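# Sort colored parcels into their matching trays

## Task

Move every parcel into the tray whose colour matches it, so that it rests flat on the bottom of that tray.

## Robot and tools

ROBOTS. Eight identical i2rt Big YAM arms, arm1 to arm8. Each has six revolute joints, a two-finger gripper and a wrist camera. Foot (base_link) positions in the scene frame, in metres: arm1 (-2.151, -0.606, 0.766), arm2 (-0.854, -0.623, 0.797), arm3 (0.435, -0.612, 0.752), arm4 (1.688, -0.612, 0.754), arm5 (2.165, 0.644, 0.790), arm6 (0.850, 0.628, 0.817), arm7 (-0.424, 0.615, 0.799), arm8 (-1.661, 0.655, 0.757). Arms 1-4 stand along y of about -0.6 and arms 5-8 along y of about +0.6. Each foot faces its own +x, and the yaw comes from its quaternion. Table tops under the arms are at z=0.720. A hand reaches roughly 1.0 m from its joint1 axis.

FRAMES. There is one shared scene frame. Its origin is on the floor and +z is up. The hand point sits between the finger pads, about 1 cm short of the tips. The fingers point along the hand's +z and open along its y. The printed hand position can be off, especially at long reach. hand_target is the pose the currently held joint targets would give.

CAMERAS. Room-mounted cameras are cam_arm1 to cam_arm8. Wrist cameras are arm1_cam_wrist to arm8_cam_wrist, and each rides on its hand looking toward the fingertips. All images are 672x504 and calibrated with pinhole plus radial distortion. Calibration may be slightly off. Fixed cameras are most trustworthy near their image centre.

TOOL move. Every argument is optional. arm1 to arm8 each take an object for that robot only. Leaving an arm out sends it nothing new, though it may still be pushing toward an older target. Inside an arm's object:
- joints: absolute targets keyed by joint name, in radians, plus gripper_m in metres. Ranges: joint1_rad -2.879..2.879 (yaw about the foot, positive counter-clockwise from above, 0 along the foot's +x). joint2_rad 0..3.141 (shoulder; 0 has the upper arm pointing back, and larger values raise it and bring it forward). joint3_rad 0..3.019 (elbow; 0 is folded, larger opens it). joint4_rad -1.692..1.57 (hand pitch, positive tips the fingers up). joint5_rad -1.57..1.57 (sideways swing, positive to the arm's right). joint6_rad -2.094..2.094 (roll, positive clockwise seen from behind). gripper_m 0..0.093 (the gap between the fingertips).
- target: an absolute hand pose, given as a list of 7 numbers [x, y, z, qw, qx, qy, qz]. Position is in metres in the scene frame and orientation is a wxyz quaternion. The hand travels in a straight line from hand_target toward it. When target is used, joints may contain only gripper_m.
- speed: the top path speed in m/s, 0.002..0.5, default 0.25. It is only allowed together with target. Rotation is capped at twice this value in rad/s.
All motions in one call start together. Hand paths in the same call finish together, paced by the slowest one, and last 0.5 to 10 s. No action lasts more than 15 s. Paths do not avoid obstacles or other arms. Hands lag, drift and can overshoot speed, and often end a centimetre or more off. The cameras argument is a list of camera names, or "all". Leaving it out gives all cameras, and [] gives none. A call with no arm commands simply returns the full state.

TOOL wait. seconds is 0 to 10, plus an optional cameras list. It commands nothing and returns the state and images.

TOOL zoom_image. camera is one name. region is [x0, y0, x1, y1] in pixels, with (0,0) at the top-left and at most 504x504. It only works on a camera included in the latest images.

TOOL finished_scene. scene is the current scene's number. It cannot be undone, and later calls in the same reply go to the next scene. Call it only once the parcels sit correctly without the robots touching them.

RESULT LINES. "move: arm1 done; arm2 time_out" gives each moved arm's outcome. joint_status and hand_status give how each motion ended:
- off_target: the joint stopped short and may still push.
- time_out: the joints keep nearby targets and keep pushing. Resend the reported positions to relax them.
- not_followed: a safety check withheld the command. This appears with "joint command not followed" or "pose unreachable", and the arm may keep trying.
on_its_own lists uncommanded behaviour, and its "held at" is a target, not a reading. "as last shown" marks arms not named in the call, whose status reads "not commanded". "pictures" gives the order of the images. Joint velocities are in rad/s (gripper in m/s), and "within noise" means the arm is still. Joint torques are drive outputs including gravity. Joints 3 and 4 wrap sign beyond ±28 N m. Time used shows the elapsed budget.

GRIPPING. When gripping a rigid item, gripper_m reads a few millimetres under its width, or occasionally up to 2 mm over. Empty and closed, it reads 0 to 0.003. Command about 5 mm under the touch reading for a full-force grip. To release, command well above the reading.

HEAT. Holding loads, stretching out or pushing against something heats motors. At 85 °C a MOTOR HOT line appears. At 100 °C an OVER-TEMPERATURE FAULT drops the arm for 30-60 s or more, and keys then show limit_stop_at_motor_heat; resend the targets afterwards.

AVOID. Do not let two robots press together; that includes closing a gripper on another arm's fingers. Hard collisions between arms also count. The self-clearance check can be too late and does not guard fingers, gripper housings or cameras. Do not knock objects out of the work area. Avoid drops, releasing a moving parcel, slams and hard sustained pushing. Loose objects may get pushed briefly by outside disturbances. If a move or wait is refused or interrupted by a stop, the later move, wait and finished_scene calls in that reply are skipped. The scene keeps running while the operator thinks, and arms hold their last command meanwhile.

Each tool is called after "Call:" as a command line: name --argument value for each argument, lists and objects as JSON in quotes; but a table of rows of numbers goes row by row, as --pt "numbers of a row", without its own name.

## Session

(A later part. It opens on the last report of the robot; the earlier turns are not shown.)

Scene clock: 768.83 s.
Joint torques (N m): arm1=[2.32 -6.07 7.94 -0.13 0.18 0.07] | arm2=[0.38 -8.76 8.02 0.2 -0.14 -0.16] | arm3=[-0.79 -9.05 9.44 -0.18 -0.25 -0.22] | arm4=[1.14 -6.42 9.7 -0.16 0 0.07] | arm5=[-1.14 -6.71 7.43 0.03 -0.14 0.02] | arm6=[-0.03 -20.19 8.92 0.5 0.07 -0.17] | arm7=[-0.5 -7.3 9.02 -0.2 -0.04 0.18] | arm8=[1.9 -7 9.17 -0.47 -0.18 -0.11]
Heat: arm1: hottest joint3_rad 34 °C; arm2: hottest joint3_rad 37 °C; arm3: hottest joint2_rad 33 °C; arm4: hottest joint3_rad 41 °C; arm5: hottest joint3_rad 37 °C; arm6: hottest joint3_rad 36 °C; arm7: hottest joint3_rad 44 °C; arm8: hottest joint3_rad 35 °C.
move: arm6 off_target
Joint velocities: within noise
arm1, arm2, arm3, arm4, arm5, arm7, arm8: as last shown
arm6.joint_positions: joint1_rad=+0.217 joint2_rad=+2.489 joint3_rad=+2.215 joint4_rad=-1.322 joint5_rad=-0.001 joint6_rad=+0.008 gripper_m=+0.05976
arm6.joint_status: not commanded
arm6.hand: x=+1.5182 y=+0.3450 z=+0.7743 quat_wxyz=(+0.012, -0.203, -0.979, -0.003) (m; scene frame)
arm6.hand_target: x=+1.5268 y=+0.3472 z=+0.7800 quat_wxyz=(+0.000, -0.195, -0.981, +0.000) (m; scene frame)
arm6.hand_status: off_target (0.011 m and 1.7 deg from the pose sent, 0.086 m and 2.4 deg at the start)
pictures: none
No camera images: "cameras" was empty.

Call:
move --arm6 '{"target":[1.527,0.347,0.772,0,0.195,0.981,0],"speed":0.1}' --cameras '[]'

Call:
move --arm6 '{"joints":{"gripper_m":0.093}}' --cameras '[]'

Call:
move --arm6 '{"target":[1.520,0.347,0.9,0,0.195,0.981,0],"speed":0.3}' --cameras '[]'

Call:
move --arm6 '{"target":[1.17,0.495,1.05,0,0.195,0.981,0],"speed":0.5}' --cameras '["cam_arm5"]'

Call:
move --arm5 '{"target":[1.52,0.351,0.88,0,0.981,-0.195,0],"speed":0.4}' --cameras '["arm5_cam_wrist"]'

Scene clock: 778.23 s.
Joint torques (N m): arm1=[2.14 -6.59 7.95 -0.05 0.18 0.07] | arm2=[0.32 -8.76 8.03 0.18 -0.13 -0.16] | arm3=[-0.73 -9.05 9.44 -0.2 -0.24 -0.21] | arm4=[1.08 -6.42 9.72 -0.14 0 0.07] | arm5=[-1.61 -6.83 7.34 -0.03 -0.17 0.02] | arm6=[-0.03 -19.43 8.49 0.54 0.06 -0.17] | arm7=[-0.21 -7.18 8.98 -0.23 -0.03 0.18] | arm8=[1.61 -7.12 9.22 -0.54 -0.17 -0.1]
Heat: arm1: hottest joint3_rad 34 °C; arm2: hottest joint3_rad 37 °C; arm3: hottest joint2_rad 33 °C; arm4: hottest joint3_rad 41 °C; arm5: hottest joint3_rad 37 °C; arm6: hottest joint3_rad 37 °C; arm7: hottest joint3_rad 43 °C; arm8: hottest joint3_rad 35 °C.
move: arm6 done
Joint velocities: within noise
arm1, arm2, arm3, arm4, arm5, arm7, arm8: as last shown
arm6.joint_positions: joint1_rad=+0.217 joint2_rad=+2.489 joint3_rad=+2.215 joint4_rad=-1.308 joint5_rad=-0.001 joint6_rad=+0.008 gripper_m=+0.05976
arm6.joint_status: not commanded
arm6.hand: x=+1.5213 y=+0.3437 z=+0.7742 quat_wxyz=(+0.006, -0.203, -0.979, -0.001) (m; scene frame)
arm6.hand_target: x=+1.5269 y=+0.3472 z=+0.7720 quat_wxyz=(+0.000, -0.195, -0.981, +0.000) (m; scene frame)
arm6.hand_status: done (0.007 m and 1.1 deg from the pose sent, 0.009 m and 1.7 deg at the start)
pictures: none
No camera images: "cameras" was empty.

Scene clock: 778.87 s.
Joint torques (N m): arm1=[2.02 -6.36 8.01 -0.1 0.18 0.04] | arm2=[0.32 -8.76 8.03 0.2 -0.14 -0.16] | arm3=[-0.67 -9.05 9.44 -0.23 -0.24 -0.21] | arm4=[1.14 -6.42 9.72 -0.16 0 0.07] | arm5=[-1.14 -6.89 7.51 -0.05 -0.11 0.05] | arm6=[-0.09 -19.31 8.47 0.55 0.06 -0.17] | arm7=[-0.56 -7.24 8.99 -0.25 -0.02 0.17] | arm8=[1.79 -7.12 9.18 -0.47 -0.19 -0.11]
Heat: arm1: hottest joint3_rad 34 °C; arm2: hottest joint3_rad 37 °C; arm3: hottest joint2_rad 33 °C; arm4: hottest joint3_rad 41 °C; arm5: hottest joint3_rad 37 °C; arm6: hottest joint3_rad 37 °C; arm7: hottest joint3_rad 43 °C; arm8: hottest joint3_rad 35 °C.
move: arm6 done
Joint velocities: within noise
arm1, arm3, arm5, arm7: as last shown
arm2.joint_positions: joint1_rad=-1.423 joint2_rad=+1.219 joint3_rad=+1.200 joint4_rad=-1.531 joint5_rad=+0.004 joint6_rad=+0.015 gripper_m=+0.09290
arm2.joint_status: not commanded
arm2.hand: x=-0.6850 y=-0.3257 z=+1.0539 quat_wxyz=(-0.010, +0.498, -0.867, -0.004) (m; scene frame)
arm2.hand_target: x=-0.6870 y=-0.3270 z=+1.0500 quat_wxyz=(+0.000, +0.503, -0.864, +0.000) (m; scene frame)
arm2.hand_status: not commanded
arm4.joint_positions: joint1_rad=+1.836 joint2_rad=+1.244 joint3_rad=+1.332 joint4_rad=-1.642 joint5_rad=+0.011 joint6_rad=-0.002 gripper_m=+0.09288
arm4.joint_status: not commanded
arm4.hand: x=+1.3647 y=-0.4856 z=+1.0549 quat_wxyz=(-0.001, +0.985, -0.175, -0.012) (m; scene frame)
arm4.hand_target: x=+1.3661 y=-0.4899 z=+1.0501 quat_wxyz=(+0.000, +0.985, -0.171, +0.000) (m; scene frame)
arm4.hand_status: not commanded
arm6.joint_positions: joint1_rad=+0.217 joint2_rad=+2.489 joint3_rad=+2.215 joint4_rad=-1.308 joint5_rad=-0.001 joint6_rad=+0.008 gripper_m=+0.09278
arm6.joint_status: all done
arm6.hand: x=+1.5213 y=+0.3437 z=+0.7742 quat_wxyz=(+0.006, -0.203, -0.979, -0.001) (m; scene frame)
arm6.hand_target: x=+1.5269 y=+0.3472 z=+0.7720 quat_wxyz=(+0.000, -0.195, -0.981, +0.000) (m; scene frame)
arm6.hand_status: not commanded
arm8.joint_positions: joint1_rad=+0.424 joint2_rad=+1.226 joint3_rad=+1.311 joint4_rad=-1.635 joint5_rad=+0.003 joint6_rad=+0.003 gripper_m=+0.09289
arm8.joint_status: not commanded
arm8.hand: x=-1.7243 y=+0.3178 z=+1.0542 quat_wxyz=(-0.006, -0.770, -0.639, +0.009) (m; scene frame)
arm8.hand_target: x=-1.7240 y=+0.3200 z=+1.0501 quat_wxyz=(+0.000, -0.768, -0.641, +0.000) (m; scene frame)
arm8.hand_status: not commanded
pictures: none
No camera images: "cameras" was empty.

Scene clock: 780.33 s.
Joint torques (N m): arm1=[2.26 -6.65 7.95 -0.13 0.16 0.05] | arm2=[0.38 -8.76 8.02 0.18 -0.13 -0.16] | arm3=[-0.62 -9.11 9.46 -0.18 -0.25 -0.22] | arm4=[1.08 -6.48 9.7 -0.16 0 0.07] | arm5=[-1.38 -6.42 7.45 -0.23 -0.18 0.05] | arm6=[-0.26 -20.07 13.01 -0.25 0.07 -0.18] | arm7=[-0.5 -7.3 8.99 -0.24 -0.03 0.18] | arm8=[1.79 -7.36 9.26 -0.51 -0.19 -0.11]
Heat: arm1: hottest joint3_rad 34 °C; arm2: hottest joint3_rad 37 °C; arm3: hottest joint2_rad 33 °C; arm4: hottest joint3_rad 41 °C; arm5: hottest joint3_rad 37 °C; arm6: hottest joint3_rad 37 °C; arm7: hottest joint3_rad 43 °C; arm8: hottest joint3_rad 35 °C.
move: arm6 off_target
Joint velocities: within noise
arm1, arm2, arm3, arm4, arm5, arm7, arm8: as last shown
arm6.joint_positions: joint1_rad=+0.217 joint2_rad=+2.388 joint3_rad=+2.288 joint4_rad=-1.525 joint5_rad=-0.001 joint6_rad=+0.005 gripper_m=+0.09288
arm6.joint_status: not commanded
arm6.hand: x=+1.5051 y=+0.3506 z=+0.8731 quat_wxyz=(+0.027, -0.201, -0.979, -0.006) (m; scene frame)
arm6.hand_target: x=+1.5187 y=+0.3477 z=+0.9002 quat_wxyz=(+0.000, -0.195, -0.981, +0.000) (m; scene frame)
arm6.hand_status: off_target (0.031 m and 3.2 deg from the pose sent, 0.126 m and 1.1 deg at the start; pose on its path clipped on 6 of 44 steps)
pictures: none
No camera images: "cameras" was empty.

Scene clock: 782.13 s.
Joint torques (N m): arm1=[2.02 -6.24 7.98 -0.12 0.16 0.09] | arm2=[0.38 -8.76 8.03 0.2 -0.13 -0.16] | arm3=[-0.73 -9.11 9.44 -0.23 -0.24 -0.22] | arm4=[1.08 -6.48 9.7 -0.16 0 0.07] | arm5=[-1.9 -6.59 7.3 -0.1 -0.16 0.07] | arm6=[-0.09 -6.3 8.61 -0.14 0.06 -0.15] | arm7=[-0.26 -7.24 9.03 -0.21 -0.03 0.18] | arm8=[1.85 -7.24 9.21 -0.5 -0.18 -0.09]
Heat: arm1: hottest joint3_rad 34 °C; arm2: hottest joint3_rad 37 °C; arm3: hottest joint2_rad 33 °C; arm4: hottest joint3_rad 41 °C; arm5: hottest joint3_rad 37 °C; arm6: hottest joint3_rad 37 °C; arm7: hottest joint3_rad 43 °C; arm8: hottest joint3_rad 35 °C.
move: arm6 done
Joint velocities: within noise
arm1, arm2, arm3, arm4, arm5, arm7, arm8: as last shown
arm6.joint_positions: joint1_rad=+0.217 joint2_rad=+1.249 joint3_rad=+1.159 joint4_rad=-1.476 joint5_rad=-0.001 joint6_rad=+0.005 gripper_m=+0.09288
arm6.joint_status: not commanded
arm6.hand: x=+1.1708 y=+0.4922 z=+1.0484 quat_wxyz=(-0.002, -0.201, -0.980, +0.000) (m; scene frame)
arm6.hand_target: x=+1.1700 y=+0.4950 z=+1.0500 quat_wxyz=(+0.000, -0.195, -0.981, +0.000) (m; scene frame)
arm6.hand_status: done (0.003 m and 0.8 deg from the pose sent, 0.405 m and 3.2 deg at the start; pose on its path clipped on 19 of 54 steps)
pictures: cam_arm5

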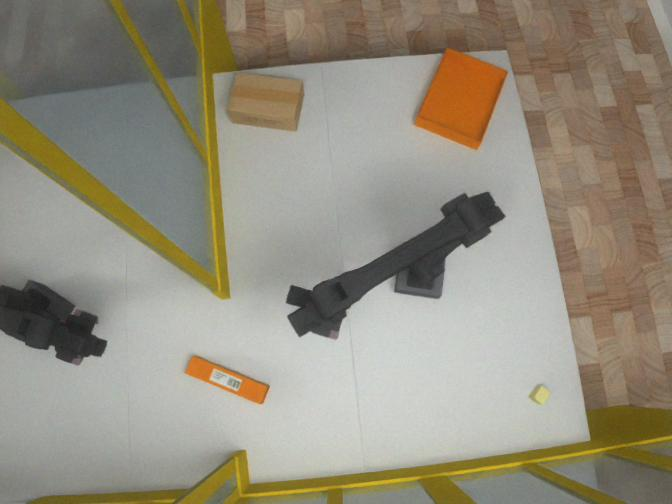

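Scene clock: 784.43 s.
Joint torques (N m): arm1=[2.32 -6.07 7.87 -0.08 0.17 0.1] | arm2=[0.38 -8.76 8.02 0.2 -0.14 -0.16] | arm3=[-0.73 -9.17 9.5 -0.2 -0.25 -0.21] | arm4=[1.08 -6.48 9.7 -0.16 0 0.07] | arm5=[-1.08 -20.13 10.13 -0.17 -0.13 0.06] | arm6=[-0.15 -6.3 8.59 -0.14 0.06 -0.15] | arm7=[-0.26 -7.18 8.99 -0.24 -0.03 0.18] | arm8=[1.85 -7.18 9.25 -0.44 -0.18 -0.09]
Heat: arm1: hottest joint3_rad 34 °C; arm2: hottest joint3_rad 37 °C; arm3: hottest joint2_rad 33 °C; arm4: hottest joint3_rad 41 °C; arm5: hottest joint3_rad 37 °C; arm6: hottest joint3_rad 37 °C; arm7: hottest joint3_rad 43 °C; arm8: hottest joint3_rad 35 °C.
move: arm5 off_target
Joint velocities: within noise
arm1, arm2, arm3, arm4, arm6, arm7, arm8: as last shown
arm5.joint_positions: joint1_rad=+0.692 joint2_rad=+2.298 joint3_rad=+2.172 joint4_rad=-1.479 joint5_rad=-0.002 joint6_rad=+0.808 gripper_m=+0.09397
arm5.joint_status: not commanded
arm5.hand: x=+1.5330 y=+0.3537 z=+0.8606 quat_wxyz=(-0.012, +0.982, -0.187, +0.016) (m; scene frame)
arm5.hand_target: x=+1.5209 y=+0.3513 z=+0.8801 quat_wxyz=(+0.000, +0.981, -0.195, +0.000) (m; scene frame)
arm5.hand_status: off_target (0.024 m and 2.5 deg from the pose sent, 0.425 m and 0.9 deg at the start)
arm6.hand_target: x=+1.1701 y=+0.4950 z=+1.0500 quat_wxyz=(+0.000, -0.195, -0.981, +0.000) (m; scene frame)
pictures: arm5_cam_wrist
camera_calibration:
arm5_cam_wrist: T_world_to_cam=[[0.377931, 0.925136, 0.0359264, -0.936383], [0.738039, -0.324474, 0.591621, -1.51817], [0.558988, -0.197077, -0.805415, 0.0299859], [0, 0, 0, 1]] pos_world=[1.4576, 0.379585, 0.955975]

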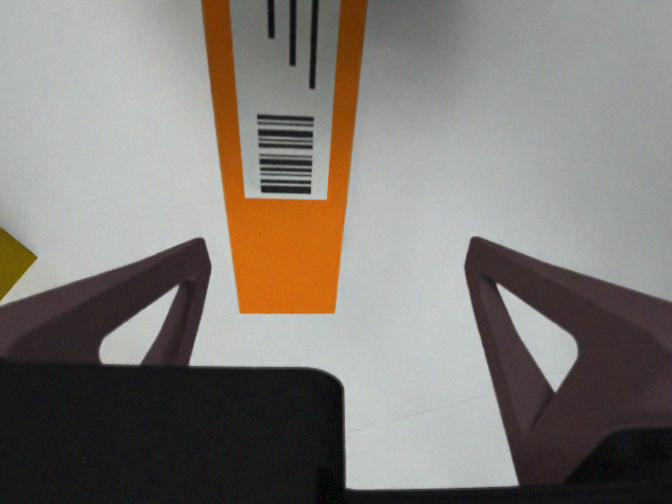

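Call:
move --arm5 '{"target":[1.478,0.337,0.83,0,0.981,-0.195,0],"speed":0.2}' --cameras '["arm5_cam_wrist"]'

Scene clock: 798.87 s.
Joint torques (N m): arm1=[2.32 -6.36 8.01 -0.14 0.17 0.07] | arm2=[0.32 -8.76 8.03 0.2 -0.13 -0.16] | arm3=[-0.73 -9.11 9.47 -0.23 -0.24 -0.22] | arm4=[1.14 -6.42 9.72 -0.16 0 0.07] | arm5=[-1.49 -23.24 10.13 -0.14 -0.14 0.01] | arm6=[-0.09 -6.3 8.61 -0.14 0.06 -0.15] | arm7=[-0.5 -7.18 9.01 -0.27 -0.03 0.19] | arm8=[1.61 -7.3 9.11 -0.49 -0.18 -0.1]
Heat: arm1: hottest joint3_rad 34 °C; arm2: hottest joint3_rad 37 °C; arm3: hottest joint3_rad 33 °C; arm4: hottest joint3_rad 41 °C; arm5: hottest joint3_rad 37 °C; arm6: hottest joint3_rad 37 °C; arm7: hottest joint3_rad 43 °C; arm8: hottest joint3_rad 35 °C.
move: arm5 off_target
Joint velocities: within noise
arm1, arm2, arm3, arm4, arm6, arm7, arm8: as last shown
arm5.joint_positions: joint1_rad=+0.687 joint2_rad=+2.515 joint3_rad=+2.432 joint4_rad=-1.528 joint5_rad=-0.002 joint6_rad=+0.808 gripper_m=+0.09397
arm5.joint_status: not commanded
arm5.hand: x=+1.4917 y=+0.3386 z=+0.8057 quat_wxyz=(-0.014, +0.982, -0.190, +0.019) (m; scene frame)
arm5.hand_target: x=+1.4791 y=+0.3376 z=+0.8300 quat_wxyz=(+0.000, +0.981, -0.195, +0.000) (m; scene frame)
arm5.hand_status: off_target (0.028 m and 2.8 deg from the pose sent, 0.065 m and 2.5 deg at the start)
pictures: arm5_cam_wrist
camera_calibration:
arm5_cam_wrist: T_world_to_cam=[[0.382341, 0.923114, 0.0409482, -0.914849], [0.732696, -0.329878, 0.595262, -1.45323], [0.563002, -0.19759, -0.802488, -0.00218038], [0, 0, 0, 1]] pos_world=[1.41579, 0.364689, 0.900767]

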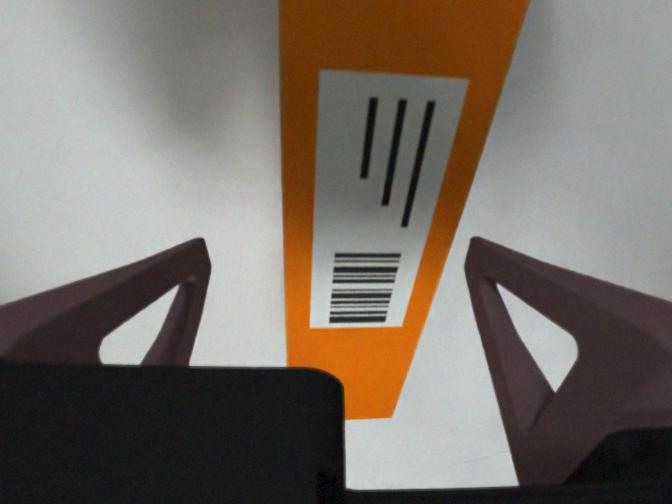

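Call:
move --arm5 '{"target":[1.482,0.350,0.79,0,0.975,-0.221,0],"speed":0.12}' --cameras '["arm5_cam_wrist"]'

Scene clock: 806.67 s.
Joint torques (N m): arm1=[1.96 -6.24 7.95 -0.16 0.18 0.08] | arm2=[0.32 -8.76 8.02 0.2 -0.13 -0.16] | arm3=[-0.62 -9.05 9.46 -0.17 -0.24 -0.22] | arm4=[1.08 -6.42 9.7 -0.14 0 0.07] | arm5=[-1.26 -24.23 6.65 0.7 -0.13 0.07] | arm6=[-0.09 -6.18 8.59 -0.14 0.06 -0.15] | arm7=[-0.15 -7.18 9.03 -0.23 -0.03 0.17] | arm8=[1.67 -7.53 9.18 -0.55 -0.17 -0.1]
Heat: arm1: hottest joint3_rad 34 °C; arm2: hottest joint3_rad 37 °C; arm3: hottest joint3_rad 33 °C; arm4: hottest joint3_rad 41 °C; arm5: hottest joint3_rad 39 °C; arm6: hottest joint3_rad 36 °C; arm7: hottest joint3_rad 43 °C; arm8: hottest joint3_rad 35 °C.
move: arm5 off_target
Joint velocities: within noise
arm1.joint_positions: joint1_rad=-1.477 joint2_rad=+1.229 joint3_rad=+1.292 joint4_rad=-1.611 joint5_rad=+0.005 joint6_rad=+0.311 gripper_m=+0.09289
arm1.joint_status: not commanded
arm1.hand: x=-2.2655 y=-0.9298 z=+1.0571 quat_wxyz=(-0.012, -0.894, -0.448, +0.011) (m; scene frame)
arm1.hand_target: x=-2.2611 y=-0.9280 z=+1.0501 quat_wxyz=(+0.000, -0.893, -0.450, +0.000) (m; scene frame)
arm1.hand_status: not commanded
arm2, arm4, arm6, arm8: as last shown
arm3.joint_positions: joint1_rad=-1.233 joint2_rad=+1.233 joint3_rad=+1.319 joint4_rad=-1.648 joint5_rad=+0.000 joint6_rad=+0.123 gripper_m=+0.09297
arm3.joint_status: not commanded
arm3.hand: x=+0.5265 y=-0.2834 z=+1.0513 quat_wxyz=(-0.007, +0.554, -0.832, -0.004) (m; scene frame)
arm3.hand_target: x=+0.5260 y=-0.2840 z=+1.0501 quat_wxyz=(+0.000, +0.561, -0.828, +0.000) (m; scene frame)
arm3.hand_status: not commanded
arm5.joint_positions: joint1_rad=+0.672 joint2_rad=+2.515 joint3_rad=+2.337 joint4_rad=-1.428 joint5_rad=-0.002 joint6_rad=+0.842 gripper_m=+0.09397
arm5.joint_status: not commanded
arm5.hand: x=+1.4902 y=+0.3505 z=+0.7705 quat_wxyz=(-0.013, +0.977, -0.214, +0.016) (m; scene frame)
arm5.hand_target: x=+1.4823 y=+0.3501 z=+0.7899 quat_wxyz=(+0.000, +0.975, -0.221, +0.000) (m; scene frame)
arm5.hand_status: off_target (0.021 m and 2.5 deg from the pose sent, 0.022 m and 4.5 deg at the start)
arm7.joint_positions: joint1_rad=+2.187 joint2_rad=+1.229 joint3_rad=+1.206 joint4_rad=-1.525 joint5_rad=+0.000 joint6_rad=+0.162 gripper_m=+0.09294
arm7.joint_status: not commanded
arm7.hand: x=-0.4151 y=+0.9604 z=+1.0556 quat_wxyz=(-0.008, +0.639, -0.769, -0.009) (m; scene frame)
arm7.hand_target: x=-0.4150 y=+0.9550 z=+1.0502 quat_wxyz=(+0.000, +0.636, -0.772, +0.000) (m; scene frame)
arm7.hand_status: not commanded
pictures: arm5_cam_wrist
camera_calibration:
arm5_cam_wrist: T_world_to_cam=[[0.427116, 0.903422, 0.0374184, -0.98084], [0.71953, -0.364655, 0.591019, -1.39221], [0.547585, -0.22551, -0.805789, 0.0080083], [0, 0, 0, 1]] pos_world=[1.41628, 0.380244, 0.865974]

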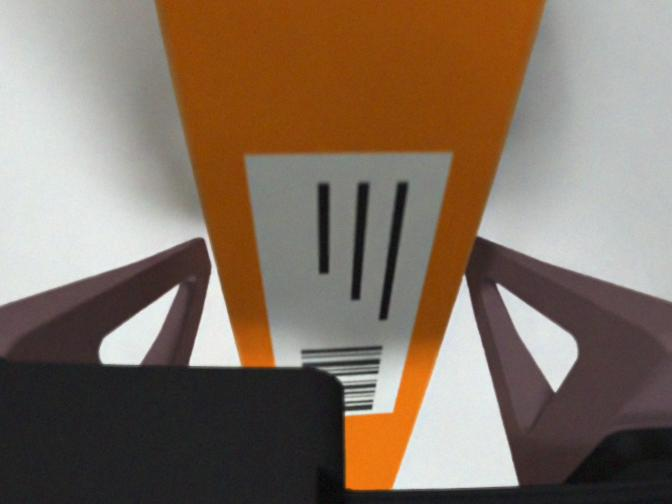

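Call:
move --arm5 '{"joints":{"gripper_m":0.045}}' --cameras '[]'

Call:
move --arm5 '{"target":[1.485,0.350,0.92,0,0.975,-0.221,0],"speed":0.3}' --cameras '["arm5_cam_wrist"]'

Call:
move --arm5 '{"target":[1.854,0.508,1.0,0,0.975,-0.221,0],"speed":0.4}' --cameras '[]'

Call:
move --arm5 '{"joints":{"joint1_rad":-1.69}}' --cameras '["arm5_cam_wrist","cam_arm5"]'

Scene clock: 814.47 s.
Joint torques (N m): arm1=[2.32 -6.18 7.94 -0.17 0.22 0.07] | arm2=[0.38 -8.76 8.03 0.2 -0.13 -0.16] | arm3=[-0.67 -9.17 9.44 -0.18 -0.24 -0.22] | arm4=[1.08 -6.48 9.72 -0.14 0 0.08] | arm5=[-1.2 -23.41 6.61 0.69 -0.03 0.07] | arm6=[-0.09 -6.3 8.62 -0.13 0.06 -0.14] | arm7=[-0.32 -7.12 9.06 -0.23 -0.03 0.16] | arm8=[1.49 -7.47 9.22 -0.51 -0.18 -0.11]
Heat: arm1: hottest joint3_rad 34 °C; arm2: hottest joint3_rad 37 °C; arm3: hottest joint3_rad 33 °C; arm4: hottest joint3_rad 41 °C; arm5: hottest joint3_rad 39 °C; arm6: hottest joint3_rad 36 °C; arm7: hottest joint3_rad 43 °C; arm8: hottest joint3_rad 35 °C.
move: arm5 off_target
Joint velocities: within noise
arm1, arm2, arm3, arm4, arm6, arm7, arm8: as last shown
arm5.joint_positions: joint1_rad=+0.672 joint2_rad=+2.514 joint3_rad=+2.337 joint4_rad=-1.427 joint5_rad=-0.005 joint6_rad=+0.843 gripper_m=+0.05907
arm5.joint_status: gripper_m off_target (ended at +0.05910, target +0.04500)
arm5.hand: x=+1.4902 y=+0.3500 z=+0.7707 quat_wxyz=(-0.011, +0.977, -0.214, +0.016) (m; scene frame)
arm5.hand_target: x=+1.4823 y=+0.3501 z=+0.7901 quat_wxyz=(+0.000, +0.975, -0.221, +0.000) (m; scene frame)
arm5.hand_status: not commanded
pictures: none
No camera images: "cameras" was empty.

Scene clock: 815.87 s.
Joint torques (N m): arm1=[1.9 -6.59 7.87 -0.1 0.17 0.06] | arm2=[0.32 -8.76 8.03 0.18 -0.13 -0.16] | arm3=[-0.62 -9.11 9.44 -0.2 -0.24 -0.22] | arm4=[1.08 -6.42 9.72 -0.14 0 0.07] | arm5=[-1.44 -22.65 9.96 -0.21 -0.06 0.03] | arm6=[-0.03 -6.3 8.59 -0.14 0.06 -0.15] | arm7=[-0.38 -7.3 9.03 -0.24 -0.03 0.19] | arm8=[1.67 -7.24 9.26 -0.53 -0.18 -0.1]
Heat: arm1: hottest joint3_rad 34 °C; arm2: hottest joint3_rad 37 °C; arm3: hottest joint3_rad 33 °C; arm4: hottest joint3_rad 41 °C; arm5: hottest joint3_rad 39 °C; arm6: hottest joint3_rad 36 °C; arm7: hottest joint3_rad 43 °C; arm8: hottest joint3_rad 35 °C.
move: arm5 off_target
Joint velocities: within noise
arm1, arm2, arm3, arm4, arm6, arm7, arm8: as last shown
arm5.joint_positions: joint1_rad=+0.672 joint2_rad=+2.438 joint3_rad=+2.525 joint4_rad=-1.675 joint5_rad=-0.005 joint6_rad=+0.843 gripper_m=+0.05908
arm5.joint_status: not commanded
arm5.hand: x=+1.4945 y=+0.3513 z=+0.8974 quat_wxyz=(-0.007, +0.977, -0.214, +0.009) (m; scene frame)
arm5.hand_target: x=+1.4863 y=+0.3505 z=+0.9200 quat_wxyz=(+0.007, +0.975, -0.221, -0.009) (m; scene frame)
arm5.hand_status: off_target (0.024 m and 1.5 deg from the pose sent, 0.149 m and 2.4 deg at the start; pose on its path clipped on 9 of 42 steps; a joint's target at an end of its range on 21 of 42 steps)
pictures: arm5_cam_wrist
camera_calibration:
arm5_cam_wrist: T_world_to_cam=[[0.42865, 0.903191, 0.0224564, -0.976958], [0.728225, -0.36011, 0.583103, -1.4775], [0.534741, -0.233594, -0.812087, 0.135845], [0, 0, 0, 1]] pos_world=[1.42209, 0.382049, 0.993794]

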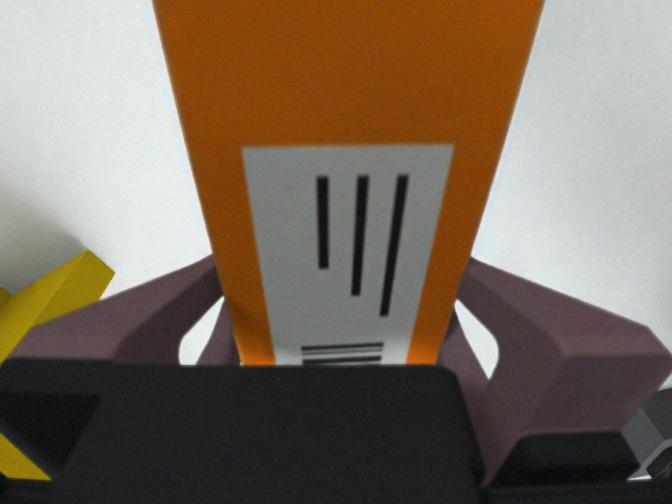

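Scene clock: 817.80 s.
Joint torques (N m): arm1=[2.14 -6.12 7.87 0.03 0.19 0.07] | arm2=[0.38 -8.76 8.03 0.2 -0.13 -0.16] | arm3=[-0.62 -9.11 9.46 -0.18 -0.25 -0.22] | arm4=[1.14 -6.48 9.72 -0.14 0 0.07] | arm5=[-0.73 -6.95 7.05 0.14 0 0.06] | arm6=[-0.09 -6.3 8.61 -0.14 0.06 -0.15] | arm7=[-0.26 -7.12 9.02 -0.28 -0.03 0.18] | arm8=[1.73 -7.18 9.24 -0.49 -0.2 -0.1]
Heat: arm1: hottest joint3_rad 34 °C; arm2: hottest joint3_rad 37 °C; arm3: hottest joint3_rad 33 °C; arm4: hottest joint3_rad 41 °C; arm5: hottest joint3_rad 39 °C; arm6: hottest joint3_rad 36 °C; arm7: hottest joint3_rad 43 °C; arm8: hottest joint3_rad 35 °C.
move: arm5 done
Joint velocities: within noise
arm1, arm3, arm6, arm7: as last shown
arm2.joint_positions: joint1_rad=-1.423 joint2_rad=+1.219 joint3_rad=+1.200 joint4_rad=-1.531 joint5_rad=+0.004 joint6_rad=+0.015 gripper_m=+0.09290
arm2.joint_status: not commanded
arm2.hand: x=-0.6850 y=-0.3257 z=+1.0539 quat_wxyz=(-0.010, +0.498, -0.867, -0.004) (m; scene frame)
arm2.hand_target: x=-0.6870 y=-0.3270 z=+1.0500 quat_wxyz=(+0.000, +0.503, -0.864, +0.000) (m; scene frame)
arm2.hand_status: not commanded
arm4.joint_positions: joint1_rad=+1.836 joint2_rad=+1.244 joint3_rad=+1.332 joint4_rad=-1.642 joint5_rad=+0.011 joint6_rad=-0.002 gripper_m=+0.09288
arm4.joint_status: not commanded
arm4.hand: x=+1.3647 y=-0.4856 z=+1.0549 quat_wxyz=(-0.001, +0.985, -0.175, -0.012) (m; scene frame)
arm4.hand_target: x=+1.3661 y=-0.4899 z=+1.0501 quat_wxyz=(+0.000, +0.985, -0.171, +0.000) (m; scene frame)
arm4.hand_status: not commanded
arm5.joint_positions: joint1_rad=+0.672 joint2_rad=+1.232 joint3_rad=+1.082 joint4_rad=-1.417 joint5_rad=-0.005 joint6_rad=+0.845 gripper_m=+0.05908
arm5.joint_status: not commanded
arm5.hand: x=+1.8535 y=+0.5073 z=+0.9958 quat_wxyz=(+0.000, +0.977, -0.215, +0.001) (m; scene frame)
arm5.hand_target: x=+1.8540 y=+0.5080 z=+0.9999 quat_wxyz=(+0.000, +0.975, -0.221, +0.000) (m; scene frame)
arm5.hand_status: done (0.004 m and 0.7 deg from the pose sent, 0.405 m and 1.5 deg at the start)
arm8.joint_positions: joint1_rad=+0.424 joint2_rad=+1.226 joint3_rad=+1.311 joint4_rad=-1.635 joint5_rad=+0.003 joint6_rad=+0.003 gripper_m=+0.09289
arm8.joint_status: not commanded
arm8.hand: x=-1.7243 y=+0.3178 z=+1.0542 quat_wxyz=(-0.006, -0.770, -0.639, +0.009) (m; scene frame)
arm8.hand_target: x=-1.7240 y=+0.3200 z=+1.0501 quat_wxyz=(+0.000, -0.768, -0.641, +0.000) (m; scene frame)
arm8.hand_status: not commanded
pictures: none
No camera images: "cameras" was empty.

Scene clock: 820.03 s.
Joint torques (N m): arm1=[2.2 -6.18 7.94 -0.12 0.16 0.07] | arm2=[0.32 -8.76 8.02 0.2 -0.13 -0.16] | arm3=[-0.62 -9.17 9.43 -0.25 -0.24 -0.22] | arm4=[1.08 -6.42 9.7 -0.16 0 0.07] | arm5=[-0.32 -7 7.04 -0.08 -0.09 -0.01] | arm6=[-0.09 -6.3 8.59 -0.14 0.06 -0.14] | arm7=[-0.21 -7.3 9.01 -0.27 -0.04 0.17] | arm8=[1.96 -7.36 9.25 -0.43 -0.19 -0.11]
Heat: arm1: hottest joint3_rad 34 °C; arm2: hottest joint3_rad 37 °C; arm3: hottest joint3_rad 33 °C; arm4: hottest joint3_rad 41 °C; arm5: hottest joint3_rad 39 °C; arm6: hottest joint3_rad 36 °C; arm7: hottest joint3_rad 43 °C; arm8: hottest joint3_rad 35 °C.
move: arm5 done
Joint velocities: within noise
arm1, arm2, arm3, arm4, arm6, arm7, arm8: as last shown
arm5.joint_positions: joint1_rad=-1.685 joint2_rad=+1.236 joint3_rad=+1.082 joint4_rad=-1.417 joint5_rad=-0.004 joint6_rad=+0.846 gripper_m=+0.05908
arm5.joint_status: all done
arm5.hand: x=+2.2881 y=+0.9583 z=+0.9988 quat_wxyz=(-0.001, +0.174, -0.985, -0.003) (m; scene frame)
arm5.hand_target: x=+2.2891 y=+0.9567 z=+1.0044 quat_wxyz=(-0.002, +0.167, -0.986, -0.006) (m; scene frame)
arm5.hand_status: not commanded
pictures: arm5_cam_wrist, cam_arm5
camera_calibration:
arm5_cam_wrist: T_world_to_cam=[[0.331775, -0.943358, -0.0011496, 0.147047], [-0.775661, -0.27349, 0.568817, 1.47637], [-0.536912, -0.187828, -0.822463, 2.35408], [0, 0, 0, 1]] pos_world=[2.36031, 0.984652, 1.09653]

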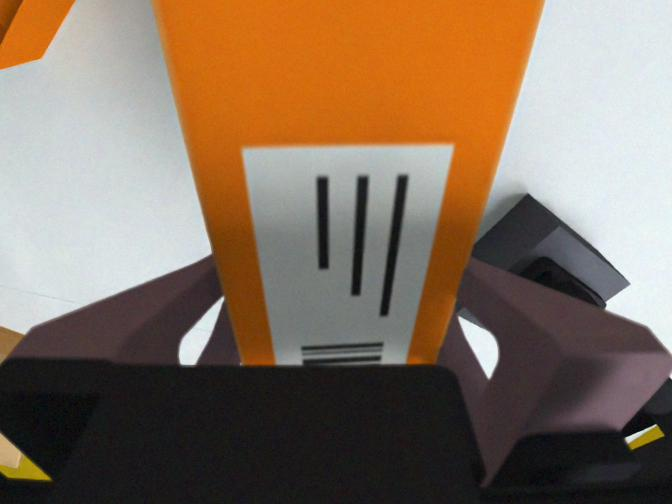

